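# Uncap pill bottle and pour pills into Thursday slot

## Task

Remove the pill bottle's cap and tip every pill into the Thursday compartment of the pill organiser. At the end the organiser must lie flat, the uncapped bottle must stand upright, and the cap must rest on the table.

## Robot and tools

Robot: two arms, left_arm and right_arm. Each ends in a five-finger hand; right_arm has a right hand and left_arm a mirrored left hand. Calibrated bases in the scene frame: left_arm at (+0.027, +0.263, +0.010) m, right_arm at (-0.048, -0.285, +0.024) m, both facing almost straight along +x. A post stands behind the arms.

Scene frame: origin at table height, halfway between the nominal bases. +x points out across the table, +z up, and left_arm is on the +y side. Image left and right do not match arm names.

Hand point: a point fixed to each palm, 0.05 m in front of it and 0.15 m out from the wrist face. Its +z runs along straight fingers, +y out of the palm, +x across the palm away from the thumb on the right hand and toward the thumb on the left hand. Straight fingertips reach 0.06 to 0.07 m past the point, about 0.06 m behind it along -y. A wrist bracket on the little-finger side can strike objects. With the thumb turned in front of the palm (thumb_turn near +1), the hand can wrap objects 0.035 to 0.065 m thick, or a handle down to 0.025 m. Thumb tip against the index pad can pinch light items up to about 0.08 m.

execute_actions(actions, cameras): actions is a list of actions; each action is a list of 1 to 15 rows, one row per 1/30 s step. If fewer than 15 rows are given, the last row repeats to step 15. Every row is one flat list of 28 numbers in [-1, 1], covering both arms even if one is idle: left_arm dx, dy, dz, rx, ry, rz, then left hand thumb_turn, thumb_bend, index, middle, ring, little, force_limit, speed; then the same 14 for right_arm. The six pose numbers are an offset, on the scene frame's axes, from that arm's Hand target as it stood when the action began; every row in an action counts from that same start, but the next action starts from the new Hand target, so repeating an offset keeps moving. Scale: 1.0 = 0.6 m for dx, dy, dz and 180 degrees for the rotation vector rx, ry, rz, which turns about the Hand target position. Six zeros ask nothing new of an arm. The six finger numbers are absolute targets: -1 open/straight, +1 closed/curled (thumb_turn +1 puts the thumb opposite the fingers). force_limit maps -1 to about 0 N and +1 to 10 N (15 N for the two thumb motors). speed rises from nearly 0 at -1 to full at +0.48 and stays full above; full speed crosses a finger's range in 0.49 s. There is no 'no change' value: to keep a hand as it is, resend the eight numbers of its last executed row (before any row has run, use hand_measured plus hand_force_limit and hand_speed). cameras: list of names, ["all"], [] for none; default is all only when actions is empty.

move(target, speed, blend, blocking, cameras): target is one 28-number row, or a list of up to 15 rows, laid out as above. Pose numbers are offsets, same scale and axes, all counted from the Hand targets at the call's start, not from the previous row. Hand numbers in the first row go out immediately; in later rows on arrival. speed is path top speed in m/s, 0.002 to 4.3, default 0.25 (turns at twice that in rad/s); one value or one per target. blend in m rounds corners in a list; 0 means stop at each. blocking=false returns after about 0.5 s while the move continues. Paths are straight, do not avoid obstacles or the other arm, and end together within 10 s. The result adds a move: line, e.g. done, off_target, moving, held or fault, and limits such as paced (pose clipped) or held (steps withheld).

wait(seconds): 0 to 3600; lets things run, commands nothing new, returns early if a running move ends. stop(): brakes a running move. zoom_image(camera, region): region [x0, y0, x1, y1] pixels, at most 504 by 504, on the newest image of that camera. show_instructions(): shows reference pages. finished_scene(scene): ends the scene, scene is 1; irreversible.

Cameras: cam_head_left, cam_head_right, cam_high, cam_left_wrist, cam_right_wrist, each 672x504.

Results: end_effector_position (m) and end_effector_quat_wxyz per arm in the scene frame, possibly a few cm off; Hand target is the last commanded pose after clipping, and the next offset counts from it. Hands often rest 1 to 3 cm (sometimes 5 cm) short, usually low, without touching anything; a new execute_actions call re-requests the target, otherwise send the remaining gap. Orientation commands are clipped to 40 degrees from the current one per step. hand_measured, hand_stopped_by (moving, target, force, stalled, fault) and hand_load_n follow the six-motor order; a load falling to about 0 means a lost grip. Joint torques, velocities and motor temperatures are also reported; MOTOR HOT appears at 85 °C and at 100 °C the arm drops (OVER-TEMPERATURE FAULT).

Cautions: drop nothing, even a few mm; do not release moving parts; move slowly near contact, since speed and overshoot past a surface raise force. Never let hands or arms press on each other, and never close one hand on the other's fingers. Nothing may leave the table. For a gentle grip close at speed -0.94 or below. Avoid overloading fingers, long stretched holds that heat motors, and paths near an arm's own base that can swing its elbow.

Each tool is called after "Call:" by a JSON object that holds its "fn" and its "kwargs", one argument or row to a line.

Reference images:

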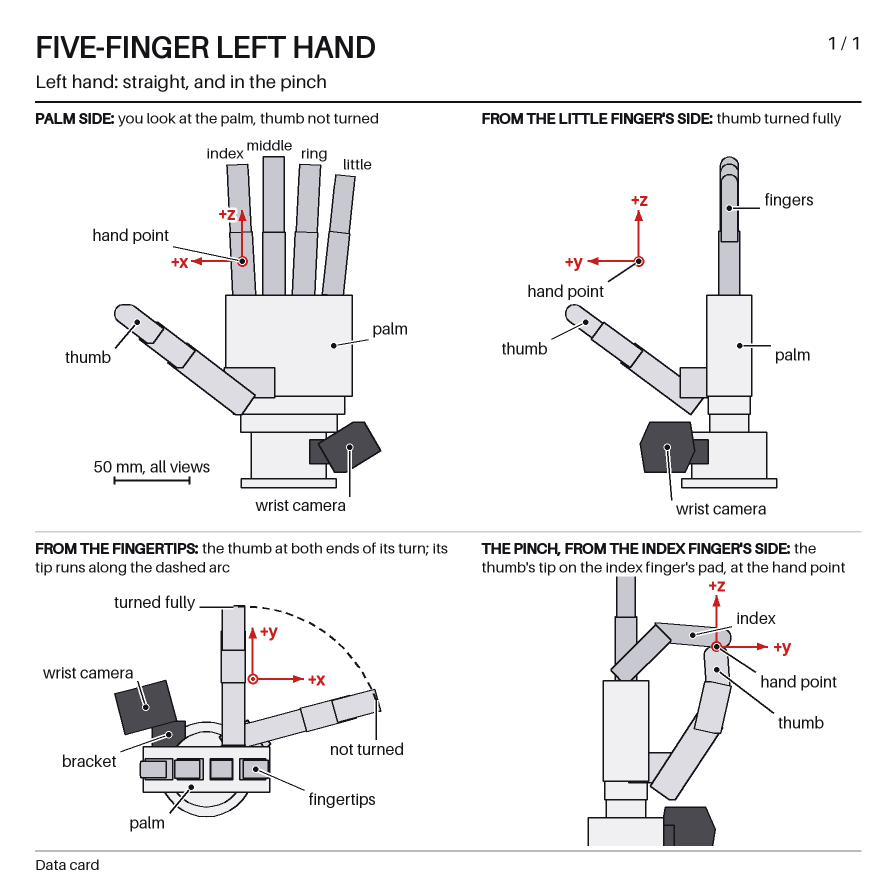

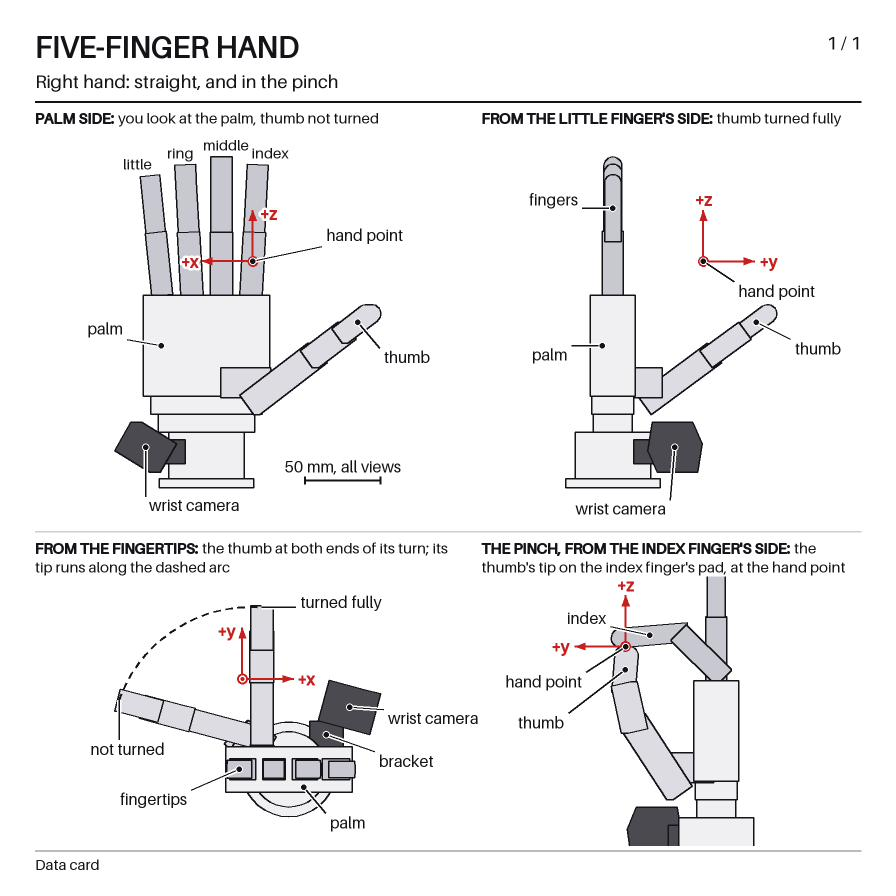

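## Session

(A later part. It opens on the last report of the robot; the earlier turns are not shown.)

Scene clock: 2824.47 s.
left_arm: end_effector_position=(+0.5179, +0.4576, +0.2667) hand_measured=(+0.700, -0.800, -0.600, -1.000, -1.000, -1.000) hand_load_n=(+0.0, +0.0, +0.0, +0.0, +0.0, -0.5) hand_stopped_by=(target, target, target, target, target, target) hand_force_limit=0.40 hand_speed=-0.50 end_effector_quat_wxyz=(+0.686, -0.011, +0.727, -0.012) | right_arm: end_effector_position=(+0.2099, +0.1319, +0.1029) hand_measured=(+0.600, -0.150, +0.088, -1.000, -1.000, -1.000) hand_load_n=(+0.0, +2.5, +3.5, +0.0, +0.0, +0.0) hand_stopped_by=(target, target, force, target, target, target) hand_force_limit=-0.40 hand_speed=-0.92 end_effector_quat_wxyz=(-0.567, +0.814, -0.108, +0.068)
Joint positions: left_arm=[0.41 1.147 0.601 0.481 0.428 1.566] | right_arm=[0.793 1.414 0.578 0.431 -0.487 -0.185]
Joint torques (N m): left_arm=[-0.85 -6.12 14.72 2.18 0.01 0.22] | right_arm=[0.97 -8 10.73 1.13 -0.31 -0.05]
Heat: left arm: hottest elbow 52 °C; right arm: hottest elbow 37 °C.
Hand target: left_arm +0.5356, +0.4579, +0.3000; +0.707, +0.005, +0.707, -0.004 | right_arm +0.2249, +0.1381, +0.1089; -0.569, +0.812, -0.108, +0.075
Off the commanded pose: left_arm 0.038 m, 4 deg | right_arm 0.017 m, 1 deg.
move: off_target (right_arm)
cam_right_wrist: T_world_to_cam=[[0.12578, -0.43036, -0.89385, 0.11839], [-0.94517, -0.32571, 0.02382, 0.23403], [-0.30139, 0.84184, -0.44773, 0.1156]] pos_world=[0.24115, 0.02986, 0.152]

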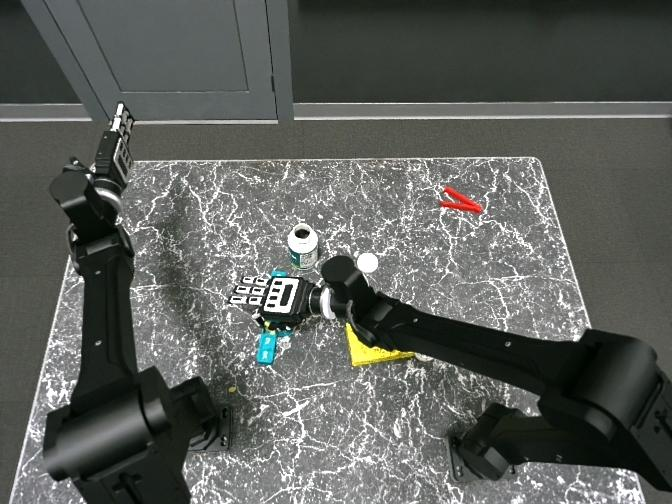

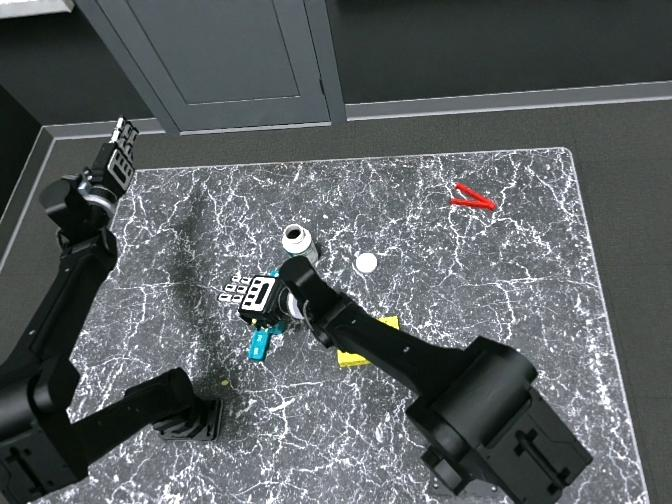

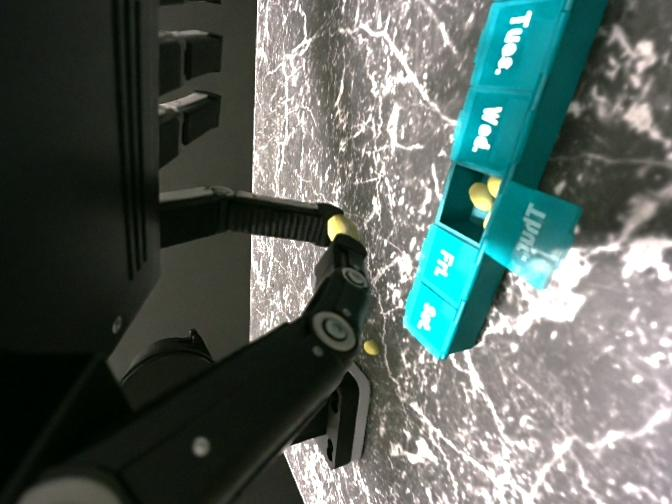

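Call:
{"fn": "move", "kwargs": {
  "target": [0,0,0,0,0,0,0.7,-0.8,-0.6,-1,-1,-1,0.4,-0.5,0.021,-0.002,-0.065,0,0,0,0.6,-0.15,0.35,-1,-1,-1,-0.4,-0.92],
  "speed": 0.06,
  "cameras": ["cam_head_left", "cam_head_right", "cam_right_wrist"]
}}

Call:
{"fn": "zoom_image", "kwargs": {
  "camera": "cam_head_left",
  "region": [230, 270, 330, 370]
}}

Scene clock: 2833.00 s.
left_arm: end_effector_position=(+0.5179, +0.4576, +0.2667) hand_measured=(+0.700, -0.800, -0.600, -1.000, -1.000, -1.000) hand_load_n=(+0.5, +0.0, +0.0, +0.0, +0.0, +0.0) hand_stopped_by=(target, target, target, target, target, target) hand_force_limit=0.40 hand_speed=-0.50 end_effector_quat_wxyz=(+0.686, -0.011, +0.727, -0.012) | right_arm: end_effector_position=(+0.2203, +0.1308, +0.0629) hand_measured=(+0.600, -0.150, +0.088, -1.000, -1.000, -1.000) hand_load_n=(+0.5, +2.0, +3.5, +0.0, +0.0, +0.0) hand_stopped_by=(target, target, force, target, target, target) hand_force_limit=-0.40 hand_speed=-0.92 end_effector_quat_wxyz=(-0.559, +0.819, -0.111, +0.062)
Joint positions: left_arm=[0.41 1.147 0.601 0.481 0.428 1.566] | right_arm=[0.77 1.544 0.578 0.531 -0.51 -0.198]
Joint torques (N m): left_arm=[-0.97 -6.07 14.74 2.17 0.01 0.21] | right_arm=[0.73 -9.29 8.92 2.48 -0.32 -0.07]
Heat: left arm: hottest elbow 52 °C; right arm: hottest elbow 38 °C.
Hand target: left_arm +0.5356, +0.4579, +0.3000; +0.707, +0.005, +0.707, -0.004 | right_arm +0.2375, +0.1369, +0.0699; -0.569, +0.812, -0.108, +0.075
Off the commanded pose: left_arm 0.038 m, 4 deg | right_arm 0.019 m, 2 deg.
move: off_target (right_arm)
cam_right_wrist: T_world_to_cam=[[0.11245, -0.4455, -0.88819, 0.08545], [-0.94365, -0.32788, 0.04499, 0.24321], [-0.31126, 0.83308, -0.45726, 0.10558]] pos_world=[0.25276, 0.02986, 0.11323]

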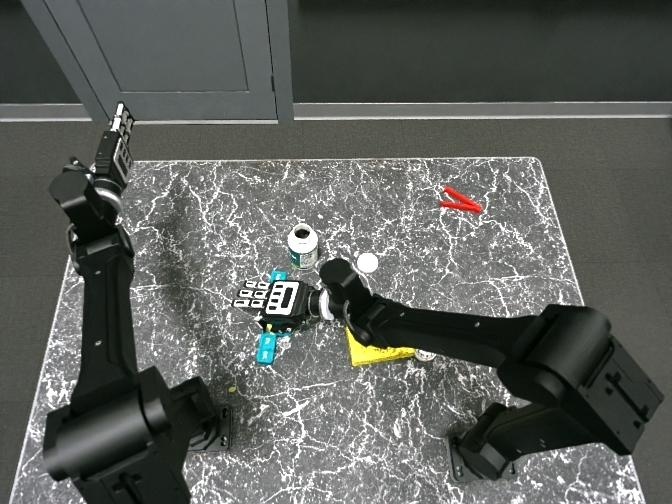

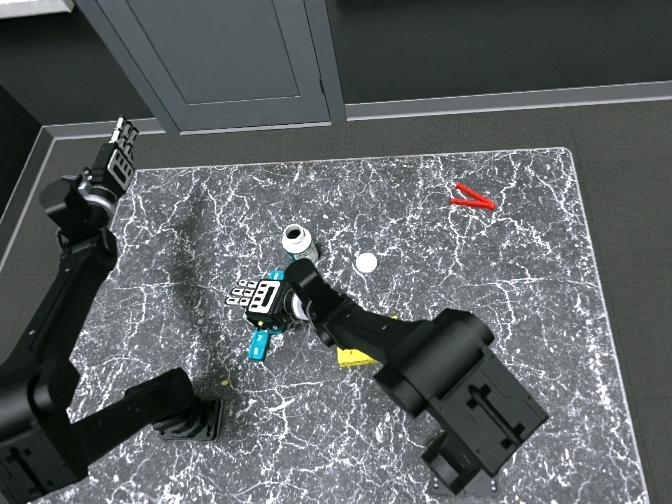

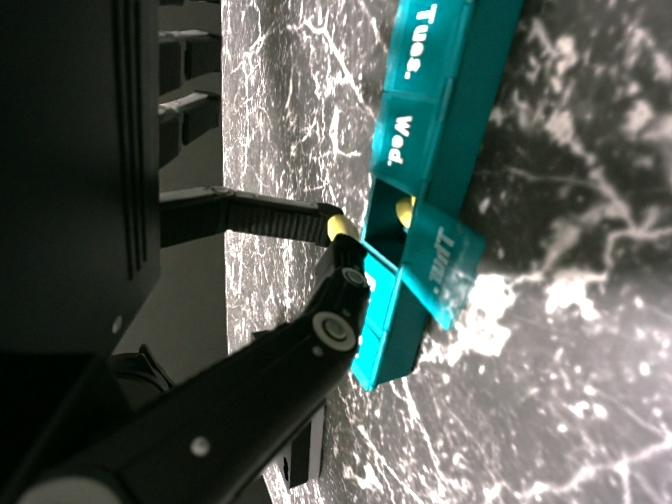

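Scaled by 5.040 from the camera's image (finer frame: 960x720).

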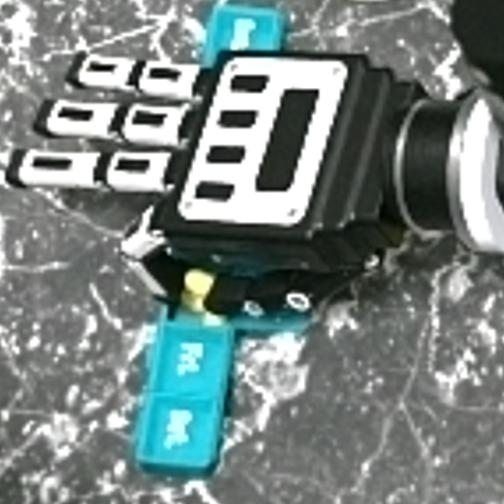

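Call:
{"fn": "move", "kwargs": {
  "target": [0,0,0,0,0,0,0.7,-0.8,-0.6,-1,-1,-1,0.4,-0.5,0.011,0.0,-0.023,0,0,0,0.6,-0.15,0.35,-1,-1,-1,-0.4,-0.92],
  "speed": 0.04,
  "cameras": ["cam_head_left", "cam_head_right", "cam_right_wrist"]
}}

Call:
{"fn": "zoom_image", "kwargs": {
  "camera": "cam_head_left",
  "region": [230, 270, 330, 370]
}}

Call:
{"fn": "zoom_image", "kwargs": {
  "camera": "cam_head_right",
  "region": [210, 270, 310, 370]
}}

Scene clock: 2846.53 s.
left_arm: end_effector_position=(+0.5179, +0.4576, +0.2667) hand_measured=(+0.700, -0.800, -0.600, -1.000, -1.000, -1.000) hand_load_n=(+0.0, +0.0, +0.0, +0.0, +0.0, +0.0) hand_stopped_by=(target, target, target, target, target, target) hand_force_limit=0.40 hand_speed=-0.50 end_effector_quat_wxyz=(+0.686, -0.011, +0.727, -0.012) | right_arm: end_effector_position=(+0.2250, +0.1292, +0.0480) hand_measured=(+0.600, -0.150, +0.088, -1.000, -1.000, -1.000) hand_load_n=(+0.5, +2.0, +3.5, +0.0, +0.0, +0.0) hand_stopped_by=(target, target, force, target, target, target) hand_force_limit=-0.40 hand_speed=-0.92 end_effector_quat_wxyz=(-0.558, +0.820, -0.112, +0.061)
Joint positions: left_arm=[0.41 1.147 0.601 0.481 0.428 1.566] | right_arm=[0.758 1.594 0.578 0.574 -0.521 -0.204]
Joint torques (N m): left_arm=[-0.85 -6.12 14.71 2.18 0.01 0.22] | right_arm=[0.73 -9.64 8.98 2.36 -0.33 -0.07]
Heat: left arm: hottest elbow 52 °C; right arm: hottest elbow 38 °C.
Hand target: left_arm +0.5356, +0.4579, +0.3000; +0.707, +0.005, +0.707, -0.004 | right_arm +0.2441, +0.1369, +0.0561; -0.569, +0.812, -0.108, +0.075
Off the commanded pose: left_arm 0.038 m, 4 deg | right_arm 0.022 m, 2 deg.
move: off_target (right_arm)
cam_right_wrist: T_world_to_cam=[[0.10909, -0.44814, -0.88728, 0.07204], [-0.94355, -0.32753, 0.04941, 0.24743], [-0.31275, 0.8318, -0.45857, 0.10215]] pos_world=[0.25756, 0.02836, 0.09854]

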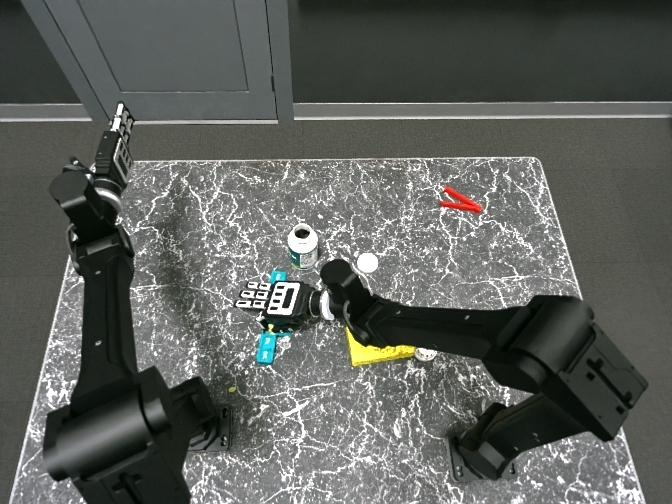

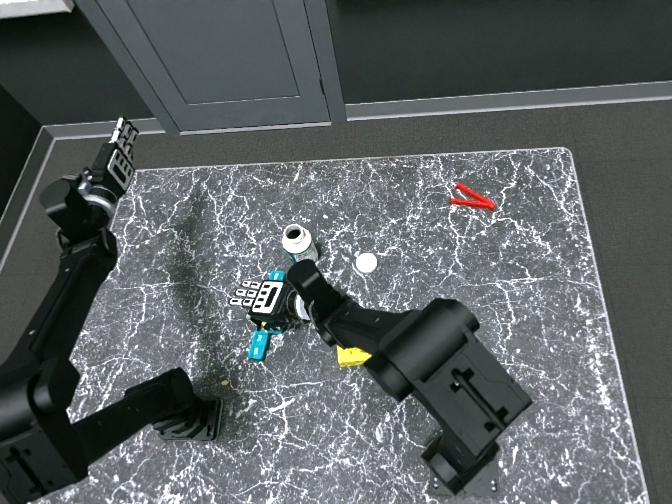

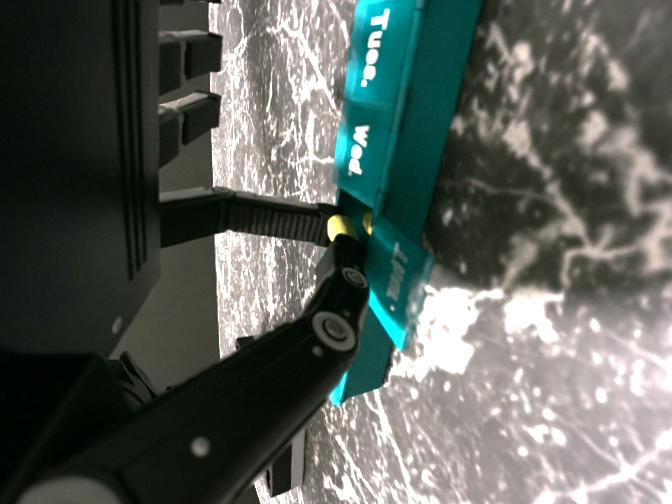

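Scaled by 5.040 from the camera's image (finer frame: 960x720).

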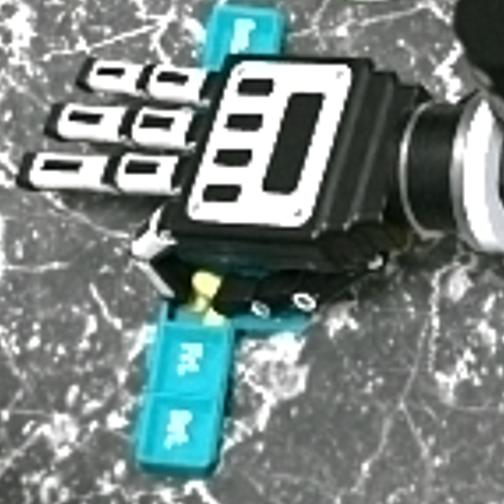

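Scaled by 5.040 from the camera's image (finer frame: 960x720).

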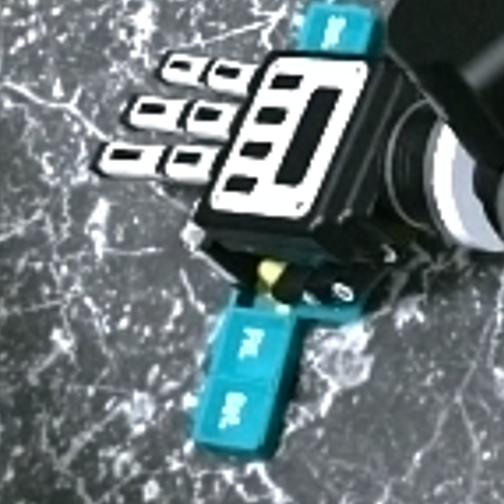

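Call:
{"fn": "move", "kwargs": {
  "target": [0,0,0,0,0,0,0.7,-0.8,-0.6,-1,-1,-1,0.4,-0.5,0,0,0,0,0,0,0.6,-0.15,-0.2,-1,-1,-1,-0.4,-0.6],
  "speed": 0.04,
  "cameras": ["cam_head_left", "cam_head_right", "cam_right_wrist"]
}}

Call:
{"fn": "zoom_image", "kwargs": {
  "camera": "cam_head_left",
  "region": [230, 270, 330, 370]
}}

Call:
{"fn": "zoom_image", "kwargs": {
  "camera": "cam_right_wrist",
  "region": [240, 150, 480, 330]
}}

Scene clock: 2856.90 s.
left_arm: end_effector_position=(+0.5179, +0.4576, +0.2667) hand_measured=(+0.700, -0.800, -0.600, -1.000, -1.000, -1.000) hand_load_n=(+0.0, +0.0, +0.0, +0.0, +0.0, +0.0) hand_stopped_by=(target, target, target, target, target, target) hand_force_limit=0.40 hand_speed=-0.50 end_effector_quat_wxyz=(+0.686, -0.011, +0.727, -0.012) | right_arm: end_effector_position=(+0.2249, +0.1292, +0.0480) hand_measured=(+0.600, -0.150, -0.200, -1.000, -1.000, -1.000) hand_load_n=(+0.0, +0.0, +0.0, -0.5, +0.0, +0.0) hand_stopped_by=(target, target, target, target, target, target) hand_force_limit=-0.40 hand_speed=-0.60 end_effector_quat_wxyz=(-0.558, +0.820, -0.112, +0.061)
Joint positions: left_arm=[0.41 1.147 0.601 0.481 0.428 1.566] | right_arm=[0.758 1.594 0.578 0.574 -0.522 -0.204]
Joint torques (N m): left_arm=[-0.91 -6.07 14.72 2.17 0.01 0.22] | right_arm=[0.73 -9.64 8.98 2.4 -0.33 -0.07]
Heat: left arm: hottest elbow 52 °C; right arm: hottest elbow 39 °C.
Hand target: left_arm +0.5356, +0.4579, +0.3000; +0.707, +0.005, +0.707, -0.004 | right_arm +0.2440, +0.1369, +0.0561; -0.569, +0.812, -0.108, +0.075
Off the commanded pose: left_arm 0.038 m, 4 deg | right_arm 0.022 m, 2 deg.
move: done
cam_right_wrist: T_world_to_cam=[[0.10957, -0.44799, -0.8873, 0.07191], [-0.94339, -0.32802, 0.04911, 0.24744], [-0.31305, 0.83169, -0.45857, 0.10223]] pos_world=[0.25756, 0.02836, 0.09854]

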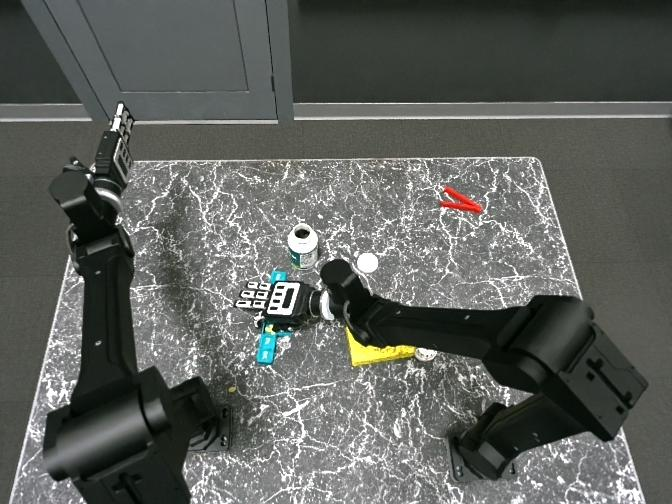

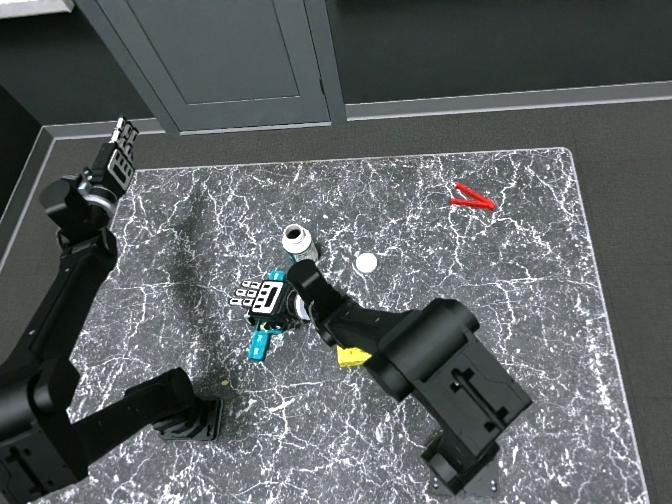

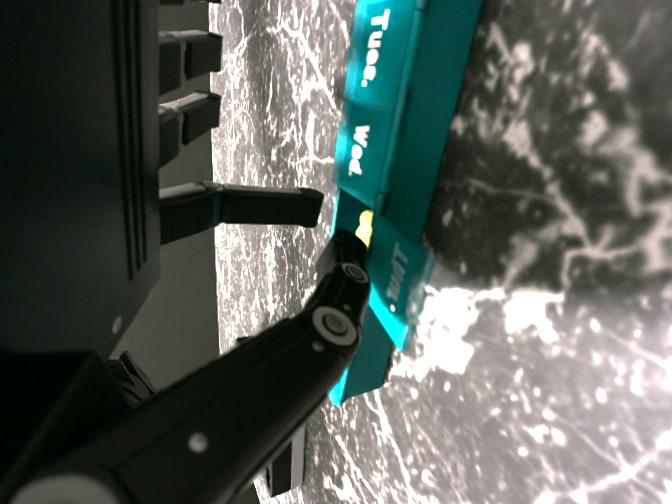

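Scaled by 5.040 from the camera's image (finer frame: 960x720).

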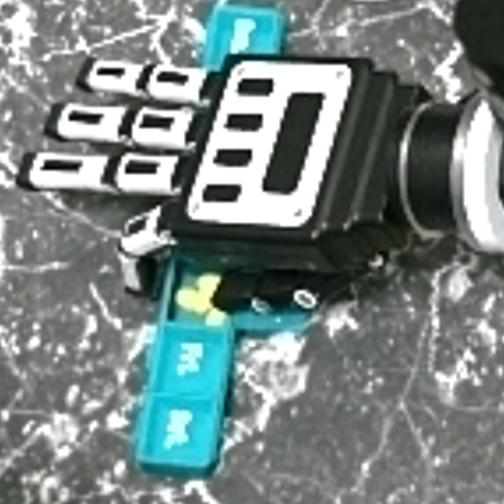

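Scaled by 2.100 from the camera's image (finer frame: 960x720).

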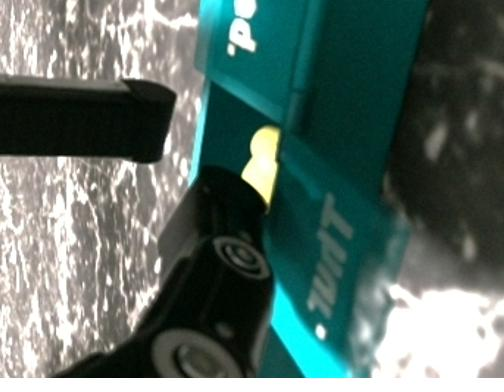

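Call:
{"fn": "move", "kwargs": {
  "target": [
    [0,0,0,0,0,0,0.7,-0.8,-0.6,-1,-1,-1,0.4,-0.5,0,0,0.12,0,0,0,0.6,-0.15,-0.25,-1,-1,-1,-0.4,-0.6],
    [0,0,0,0,0,0,0.7,-0.8,-0.6,-1,-1,-1,0.4,-0.5,-0.25,0.11,0.05,0,0,-0.028,0.6,-0.15,-0.25,-1,-1,-1,-0.4,-0.6]
  ],
  "speed": 0.12,
  "cameras": ["cam_head_left", "cam_head_right", "cam_right_wrist"]
}}

Call:
{"fn": "zoom_image", "kwargs": {
  "camera": "cam_head_left",
  "region": [200, 300, 300, 400]
}}

Call:
{"fn": "zoom_image", "kwargs": {
  "camera": "cam_right_wrist",
  "region": [240, 100, 560, 340]
}}

Scene clock: 2869.90 s.
left_arm: end_effector_position=(+0.5179, +0.4576, +0.2667) hand_measured=(+0.700, -0.800, -0.600, -1.000, -1.000, -1.000) hand_load_n=(+0.0, +0.0, +0.0, +0.0, +0.0, +0.0) hand_stopped_by=(target, target, target, target, target, target) hand_force_limit=0.40 hand_speed=-0.50 end_effector_quat_wxyz=(+0.686, -0.011, +0.727, -0.012) | right_arm: end_effector_position=(+0.1008, +0.2013, +0.0918) hand_measured=(+0.600, -0.150, -0.250, -1.000, -1.000, -1.000) hand_load_n=(+0.0, +0.0, +0.0, +0.0, +0.0, +0.0) hand_stopped_by=(target, target, target, target, target, target) hand_force_limit=-0.40 hand_speed=-0.60 end_effector_quat_wxyz=(-0.564, +0.806, -0.145, +0.106)
Joint positions: left_arm=[0.41 1.147 0.601 0.481 0.428 1.566] | right_arm=[1.216 1.434 0.536 0.551 0.011 -0.003]
Joint torques (N m): left_arm=[-0.91 -6.18 14.72 2.19 0.01 0.22] | right_arm=[3.08 -8 6.63 2.55 0.07 0.08]
Heat: left arm: hottest elbow 52 °C; right arm: hottest elbow 39 °C.
Hand target: left_arm +0.5356, +0.4579, +0.3000; +0.707, +0.005, +0.707, -0.004 | right_arm +0.0942, +0.2029, +0.0860; -0.565, +0.806, -0.144, +0.100
Off the commanded pose: left_arm 0.038 m, 4 deg | right_arm 0.009 m, 1 deg.
move: done
cam_right_wrist: T_world_to_cam=[[0.09806, -0.44033, -0.89246, 0.15674], [-0.97415, -0.22585, 0.00439, 0.13845], [-0.20349, 0.86896, -0.4511, 0.00421]] pos_world=[0.12036, 0.09663, 0.14117]

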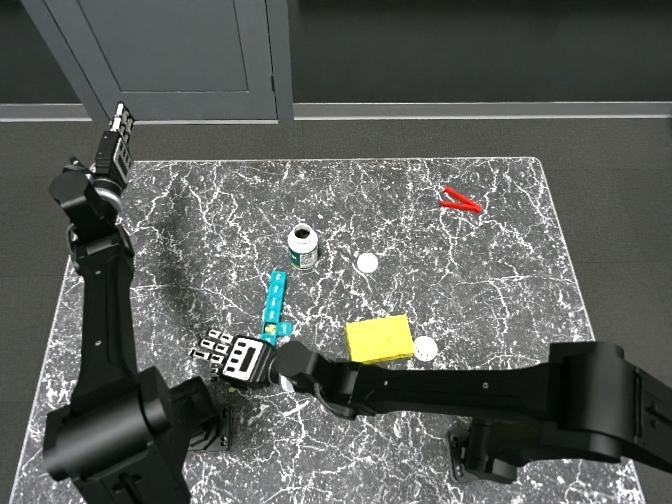

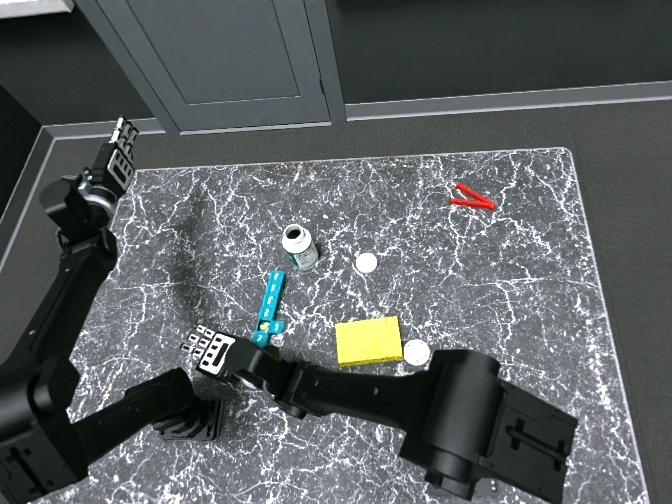

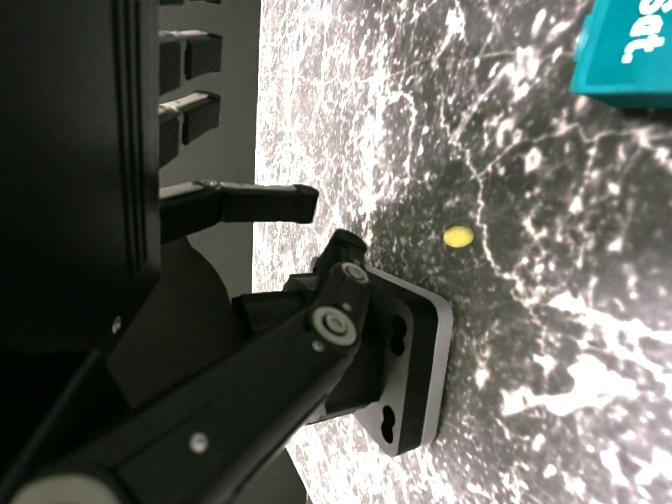

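Scaled by 5.040 from the camera's image (finer frame: 960x720).

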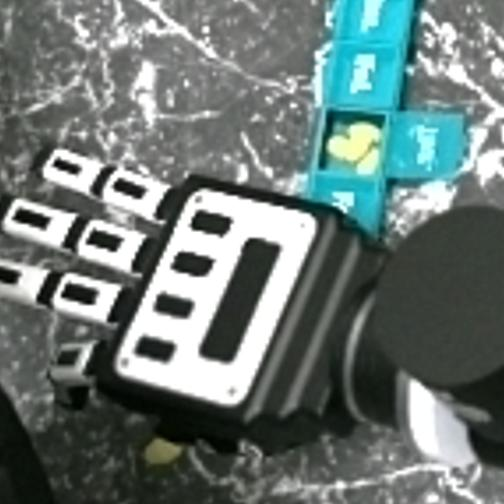

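Scaled by 1.575 from the camera's image (finer frame: 960x720).

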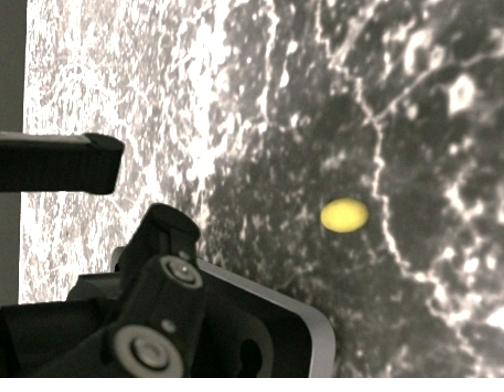

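Call:
{"fn": "move", "kwargs": {
  "target": [0,0,0,0,0,0,0.7,-0.8,-0.6,-1,-1,-1,0.4,-0.5,-0.006,0.0055,-0.075,0,0,0,0.6,-0.15,-0.25,-1,-1,-1,-0.4,-0.6],
  "speed": 0.08,
  "cameras": ["cam_head_left", "cam_right_wrist"]
}}

Call:
{"fn": "zoom_image", "kwargs": {
  "camera": "cam_head_left",
  "region": [190, 340, 270, 420]
}}

Scene clock: 2876.23 s.
left_arm: end_effector_position=(+0.5179, +0.4576, +0.2667) hand_measured=(+0.700, -0.800, -0.600, -1.000, -1.000, -1.000) hand_load_n=(+0.5, +0.0, +0.0, +0.0, +0.0, +0.0) hand_stopped_by=(target, target, target, target, target, target) hand_force_limit=0.40 hand_speed=-0.50 end_effector_quat_wxyz=(+0.686, -0.011, +0.727, -0.012) | right_arm: end_effector_position=(+0.0990, +0.2050, +0.0464) hand_measured=(+0.600, -0.150, -0.250, -1.000, -1.000, -1.000) hand_load_n=(+0.0, +0.0, +0.0, +0.0, +0.0, +0.0) hand_stopped_by=(target, target, target, target, target, target) hand_force_limit=-0.40 hand_speed=-0.60 end_effector_quat_wxyz=(-0.564, +0.806, -0.146, +0.106)
Joint positions: left_arm=[0.41 1.147 0.601 0.481 0.428 1.566] | right_arm=[1.226 1.593 0.514 0.731 0.023 0.001]
Joint torques (N m): left_arm=[-0.91 -6.12 14.72 2.18 0.01 0.22] | right_arm=[3.37 -9.11 5.29 2.52 0.08 0.08]
Heat: left arm: hottest elbow 52 °C; right arm: hottest elbow 38 °C.
Hand target: left_arm +0.5356, +0.4579, +0.3000; +0.707, +0.005, +0.707, -0.004 | right_arm +0.0906, +0.2063, +0.0412; -0.565, +0.806, -0.144, +0.100
Off the commanded pose: left_arm 0.038 m, 4 deg | right_arm 0.010 m, 1 deg.
move: done
cam_right_wrist: T_world_to_cam=[[0.09609, -0.44078, -0.89246, 0.11829], [-0.97489, -0.22263, 0.00499, 0.13712], [-0.20089, 0.86957, -0.4511, -0.0202]] pos_world=[0.11826, 0.10024, 0.09577]

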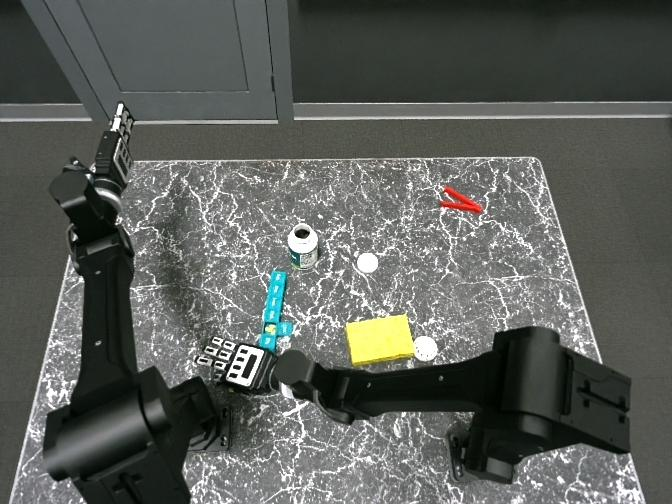

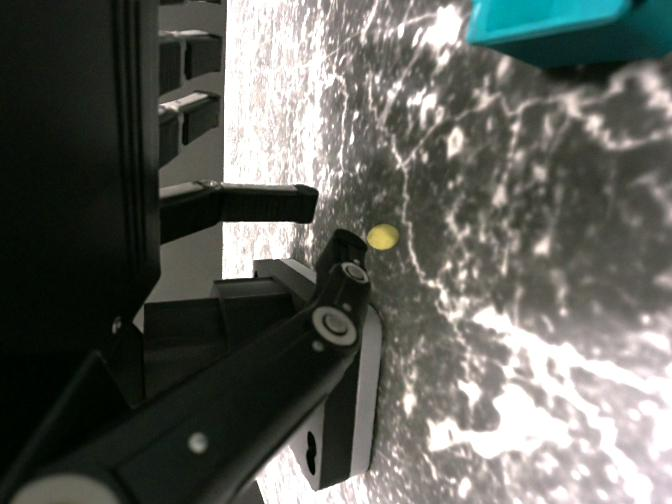

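Scaled by 6.300 from the camera's image (finer frame: 960x720).

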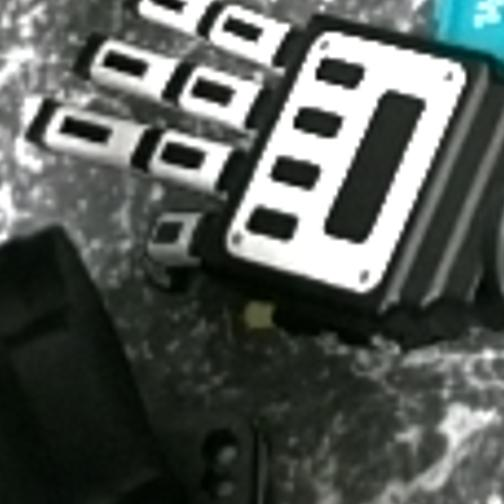

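Call:
{"fn": "move", "kwargs": {
  "target": [0,0,0,0,0,0,0.7,-0.8,-0.6,-1,-1,-1,0.4,-0.5,-0.009,-0.001,-0.03,0,0,0,0.6,-0.15,-0.25,-1,-1,-1,-0.4,-0.6],
  "speed": 0.05,
  "cameras": ["cam_head_left", "cam_right_wrist"]
}}

Call:
{"fn": "zoom_image", "kwargs": {
  "camera": "cam_head_left",
  "region": [190, 340, 270, 420]
}}

Call:
{"fn": "zoom_image", "kwargs": {
  "camera": "cam_right_wrist",
  "region": [240, 150, 480, 330]
}}

Scene clock: 2879.80 s.
left_arm: end_effector_position=(+0.5179, +0.4576, +0.2667) hand_measured=(+0.700, -0.800, -0.600, -1.000, -1.000, -1.000) hand_load_n=(+0.0, +0.0, +0.0, +0.0, +0.0, +0.0) hand_stopped_by=(target, target, target, target, target, target) hand_force_limit=0.40 hand_speed=-0.50 end_effector_quat_wxyz=(+0.686, -0.011, +0.727, -0.012) | right_arm: end_effector_position=(+0.0935, +0.2048, +0.0281) hand_measured=(+0.600, -0.150, -0.250, -1.000, -1.000, -1.000) hand_load_n=(+0.0, +0.0, +0.0, -0.5, +0.0, +0.0) hand_stopped_by=(target, target, target, target, target, target) hand_force_limit=-0.40 hand_speed=-0.60 end_effector_quat_wxyz=(-0.564, +0.806, -0.146, +0.106)
Joint positions: left_arm=[0.41 1.147 0.601 0.481 0.428 1.566] | right_arm=[1.24 1.657 0.502 0.806 0.036 0.006]
Joint torques (N m): left_arm=[-0.85 -6.12 14.72 2.19 0.01 0.22] | right_arm=[3.37 -9.47 4.68 2.45 0.08 0.08]
Heat: left arm: hottest elbow 52 °C; right arm: hottest elbow 38 °C.
Hand target: left_arm +0.5356, +0.4579, +0.3000; +0.707, +0.005, +0.707, -0.004 | right_arm +0.0852, +0.2056, +0.0231; -0.565, +0.806, -0.144, +0.100
Off the commanded pose: left_arm 0.038 m, 4 deg | right_arm 0.010 m, 1 deg.
move: done
cam_right_wrist: T_world_to_cam=[[0.09643, -0.44104, -0.89229, 0.10245], [-0.97479, -0.22306, 0.00491, 0.13195], [-0.2012, 0.86933, -0.45143, -0.02924]] pos_world=[0.11286, 0.10003, 0.07757]

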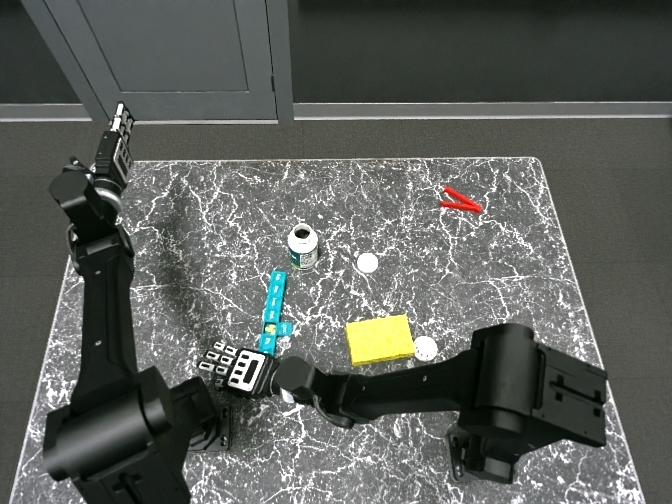

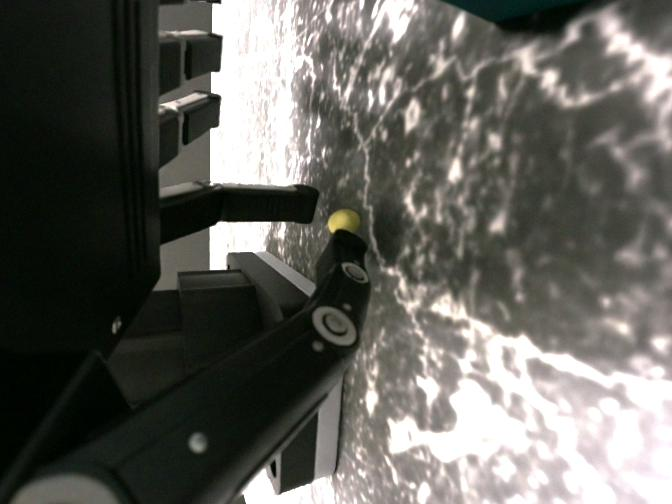

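Scaled by 6.300 from the camera's image (finer frame: 960x720).

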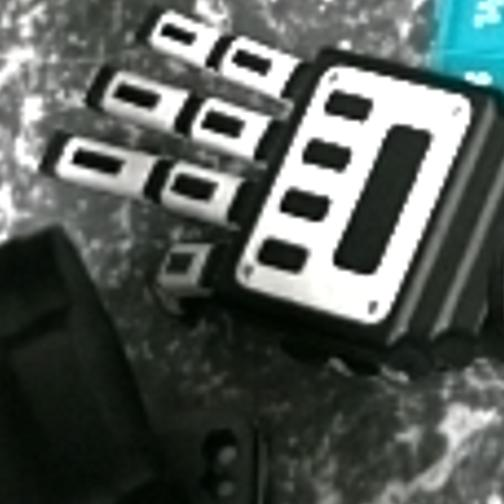

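Scaled by 2.100 from the camera's image (finer frame: 960x720).

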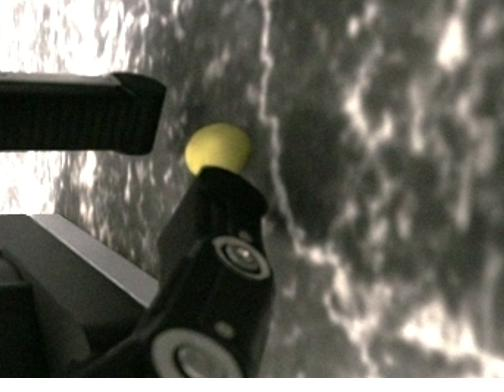

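Call:
{"fn": "move", "kwargs": {
  "target": [
    [0,0,0,0,0,0,0.7,-0.8,-0.6,-1,-1,-1,0.4,-0.5,0.001,0,-0.008,0,0,0,0.6,-0.15,-0.25,-1,-1,-1,-0.4,-0.6],
    [0,0,0,0,0,0,0.7,-0.8,-0.6,-1,-1,-1,0.4,-0.5,0.001,0,-0.008,0,0,0,0.6,-0.15,0.25,-1,-1,-1,-0.7,-0.92],
    [0,0,0,0,0,0,0.7,-0.8,-0.6,-1,-1,-1,0.4,-0.5,0.001,0,-0.008,0,0,0,0.6,-0.15,0.35,-1,-1,-1,-0.4,-0.92]
  ],
  "speed": 0.03,
  "cameras": ["cam_head_left", "cam_right_wrist"]
}}

Call:
{"fn": "zoom_image", "kwargs": {
  "camera": "cam_right_wrist",
  "region": [240, 150, 480, 330]
}}

Scene clock: 2889.93 s.
left_arm: end_effector_position=(+0.5179, +0.4576, +0.2667) hand_measured=(+0.700, -0.800, -0.600, -1.000, -1.000, -1.000) hand_load_n=(+0.0, +0.0, +0.0, +0.0, +0.0, +0.0) hand_stopped_by=(target, target, target, target, target, target) hand_force_limit=0.40 hand_speed=-0.50 end_effector_quat_wxyz=(+0.686, -0.011, +0.727, -0.012) | right_arm: end_effector_position=(+0.0939, +0.2058, +0.0247) hand_measured=(+0.600, -0.150, +0.144, -1.000, -1.000, -1.000) hand_load_n=(-1.0, +1.5, +3.5, +0.0, +0.0, +0.0) hand_stopped_by=(target, target, force, target, target, target) hand_force_limit=-0.40 hand_speed=-0.92 end_effector_quat_wxyz=(-0.566, +0.804, -0.146, +0.106)
Joint positions: left_arm=[0.41 1.147 0.601 0.481 0.428 1.566] | right_arm=[1.24 1.675 0.502 0.829 0.036 0.007]
Joint torques (N m): left_arm=[-0.79 -6.18 14.74 2.18 0.01 0.21] | right_arm=[3.25 -9.52 4.49 2.41 0.01 0.07]
Heat: left arm: hottest elbow 53 °C; right arm: hottest elbow 38 °C.
Hand target: left_arm +0.5356, +0.4579, +0.3000; +0.707, +0.005, +0.707, -0.004 | right_arm +0.0858, +0.2056, +0.0183; -0.565, +0.806, -0.144, +0.100
Off the commanded pose: left_arm 0.038 m, 4 deg | right_arm 0.010 m, 1 deg.
move: done
cam_right_wrist: T_world_to_cam=[[0.0971, -0.43658, -0.89441, 0.09894], [-0.97485, -0.22285, 0.00295, 0.13247], [-0.20061, 0.87163, -0.44723, -0.03226]] pos_world=[0.11306, 0.10083, 0.07367]

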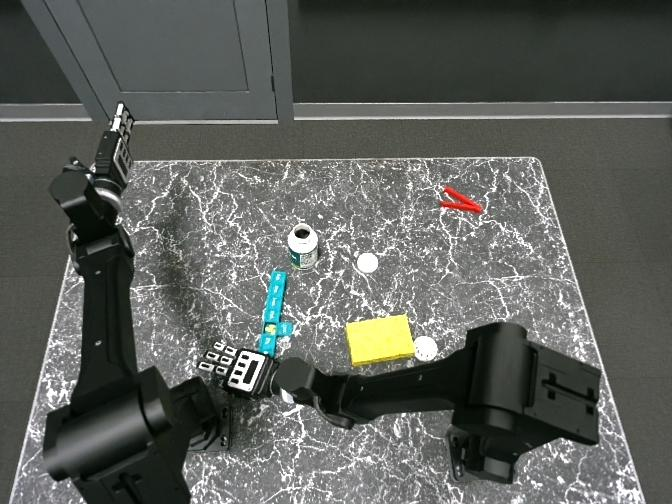

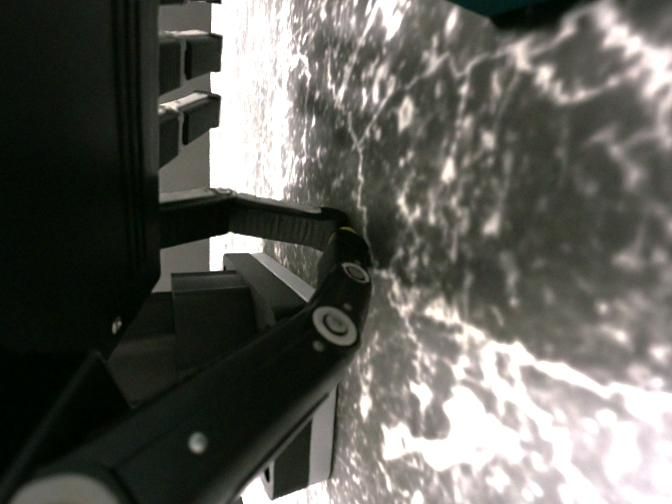

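Scaled by 2.100 from the camera's image (finer frame: 960x720).

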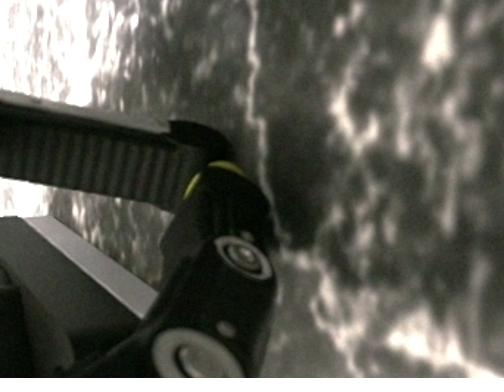

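Call:
{"fn": "move", "kwargs": {
  "target": [0,0,0,0,0,0,0.7,-0.8,-0.6,-1,-1,-1,0.4,-0.5,0.0,0,0.045,0,0,0,0.6,-0.15,0.35,-1,-1,-1,-0.4,-0.92],
  "speed": 0.03,
  "cameras": ["cam_head_left", "cam_right_wrist"]
}}

Call:
{"fn": "zoom_image", "kwargs": {
  "camera": "cam_right_wrist",
  "region": [240, 150, 480, 330]
}}

Scene clock: 2895.47 s.
left_arm: end_effector_position=(+0.5179, +0.4576, +0.2667) hand_measured=(+0.700, -0.800, -0.600, -1.000, -1.000, -1.000) hand_load_n=(+0.0, +0.0, +0.0, +0.0, +0.0, +0.0) hand_stopped_by=(target, target, target, target, target, target) hand_force_limit=0.40 hand_speed=-0.50 end_effector_quat_wxyz=(+0.686, -0.011, +0.727, -0.012) | right_arm: end_effector_position=(+0.0930, +0.2033, +0.0425) hand_measured=(+0.600, -0.150, +0.144, -1.000, -1.000, -1.000) hand_load_n=(-0.5, +1.0, +2.5, +0.0, +0.0, +0.0) hand_stopped_by=(target, target, force, target, target, target) hand_force_limit=-0.40 hand_speed=-0.92 end_effector_quat_wxyz=(-0.564, +0.806, -0.146, +0.106)
Joint positions: left_arm=[0.41 1.147 0.601 0.481 0.428 1.566] | right_arm=[1.24 1.601 0.502 0.751 0.036 0.007]
Joint torques (N m): left_arm=[-0.85 -6.12 14.74 2.19 0.01 0.22] | right_arm=[3.25 -11.4 5.78 1.16 0.02 0.07]
Heat: left arm: hottest elbow 53 °C; right arm: hottest elbow 38 °C.
Hand target: left_arm +0.5356, +0.4579, +0.3000; +0.707, +0.005, +0.707, -0.004 | right_arm +0.0858, +0.2056, +0.0452; -0.565, +0.807, -0.144, +0.100
Off the commanded pose: left_arm 0.038 m, 4 deg | right_arm 0.008 m, 1 deg.
move: done
cam_right_wrist: T_world_to_cam=[[0.0958, -0.44045, -0.89265, 0.11466], [-0.97486, -0.22277, 0.0053, 0.1309], [-0.20119, 0.8697, -0.45072, -0.0217]] pos_world=[0.11226, 0.09854, 0.09187]

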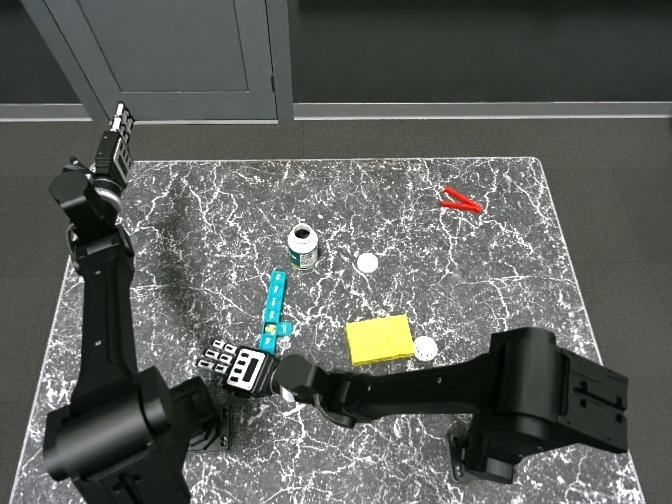

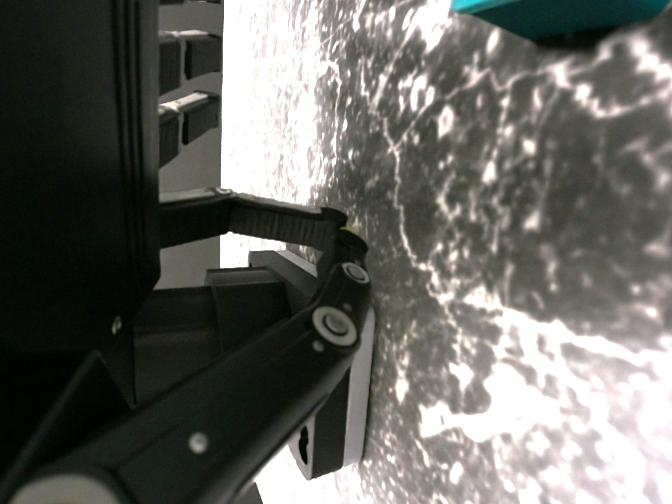

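Scaled by 2.100 from the camera's image (finer frame: 960x720).

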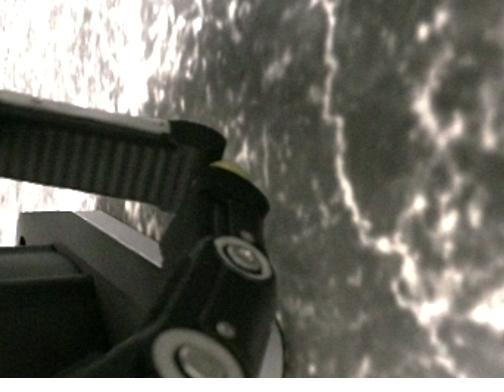

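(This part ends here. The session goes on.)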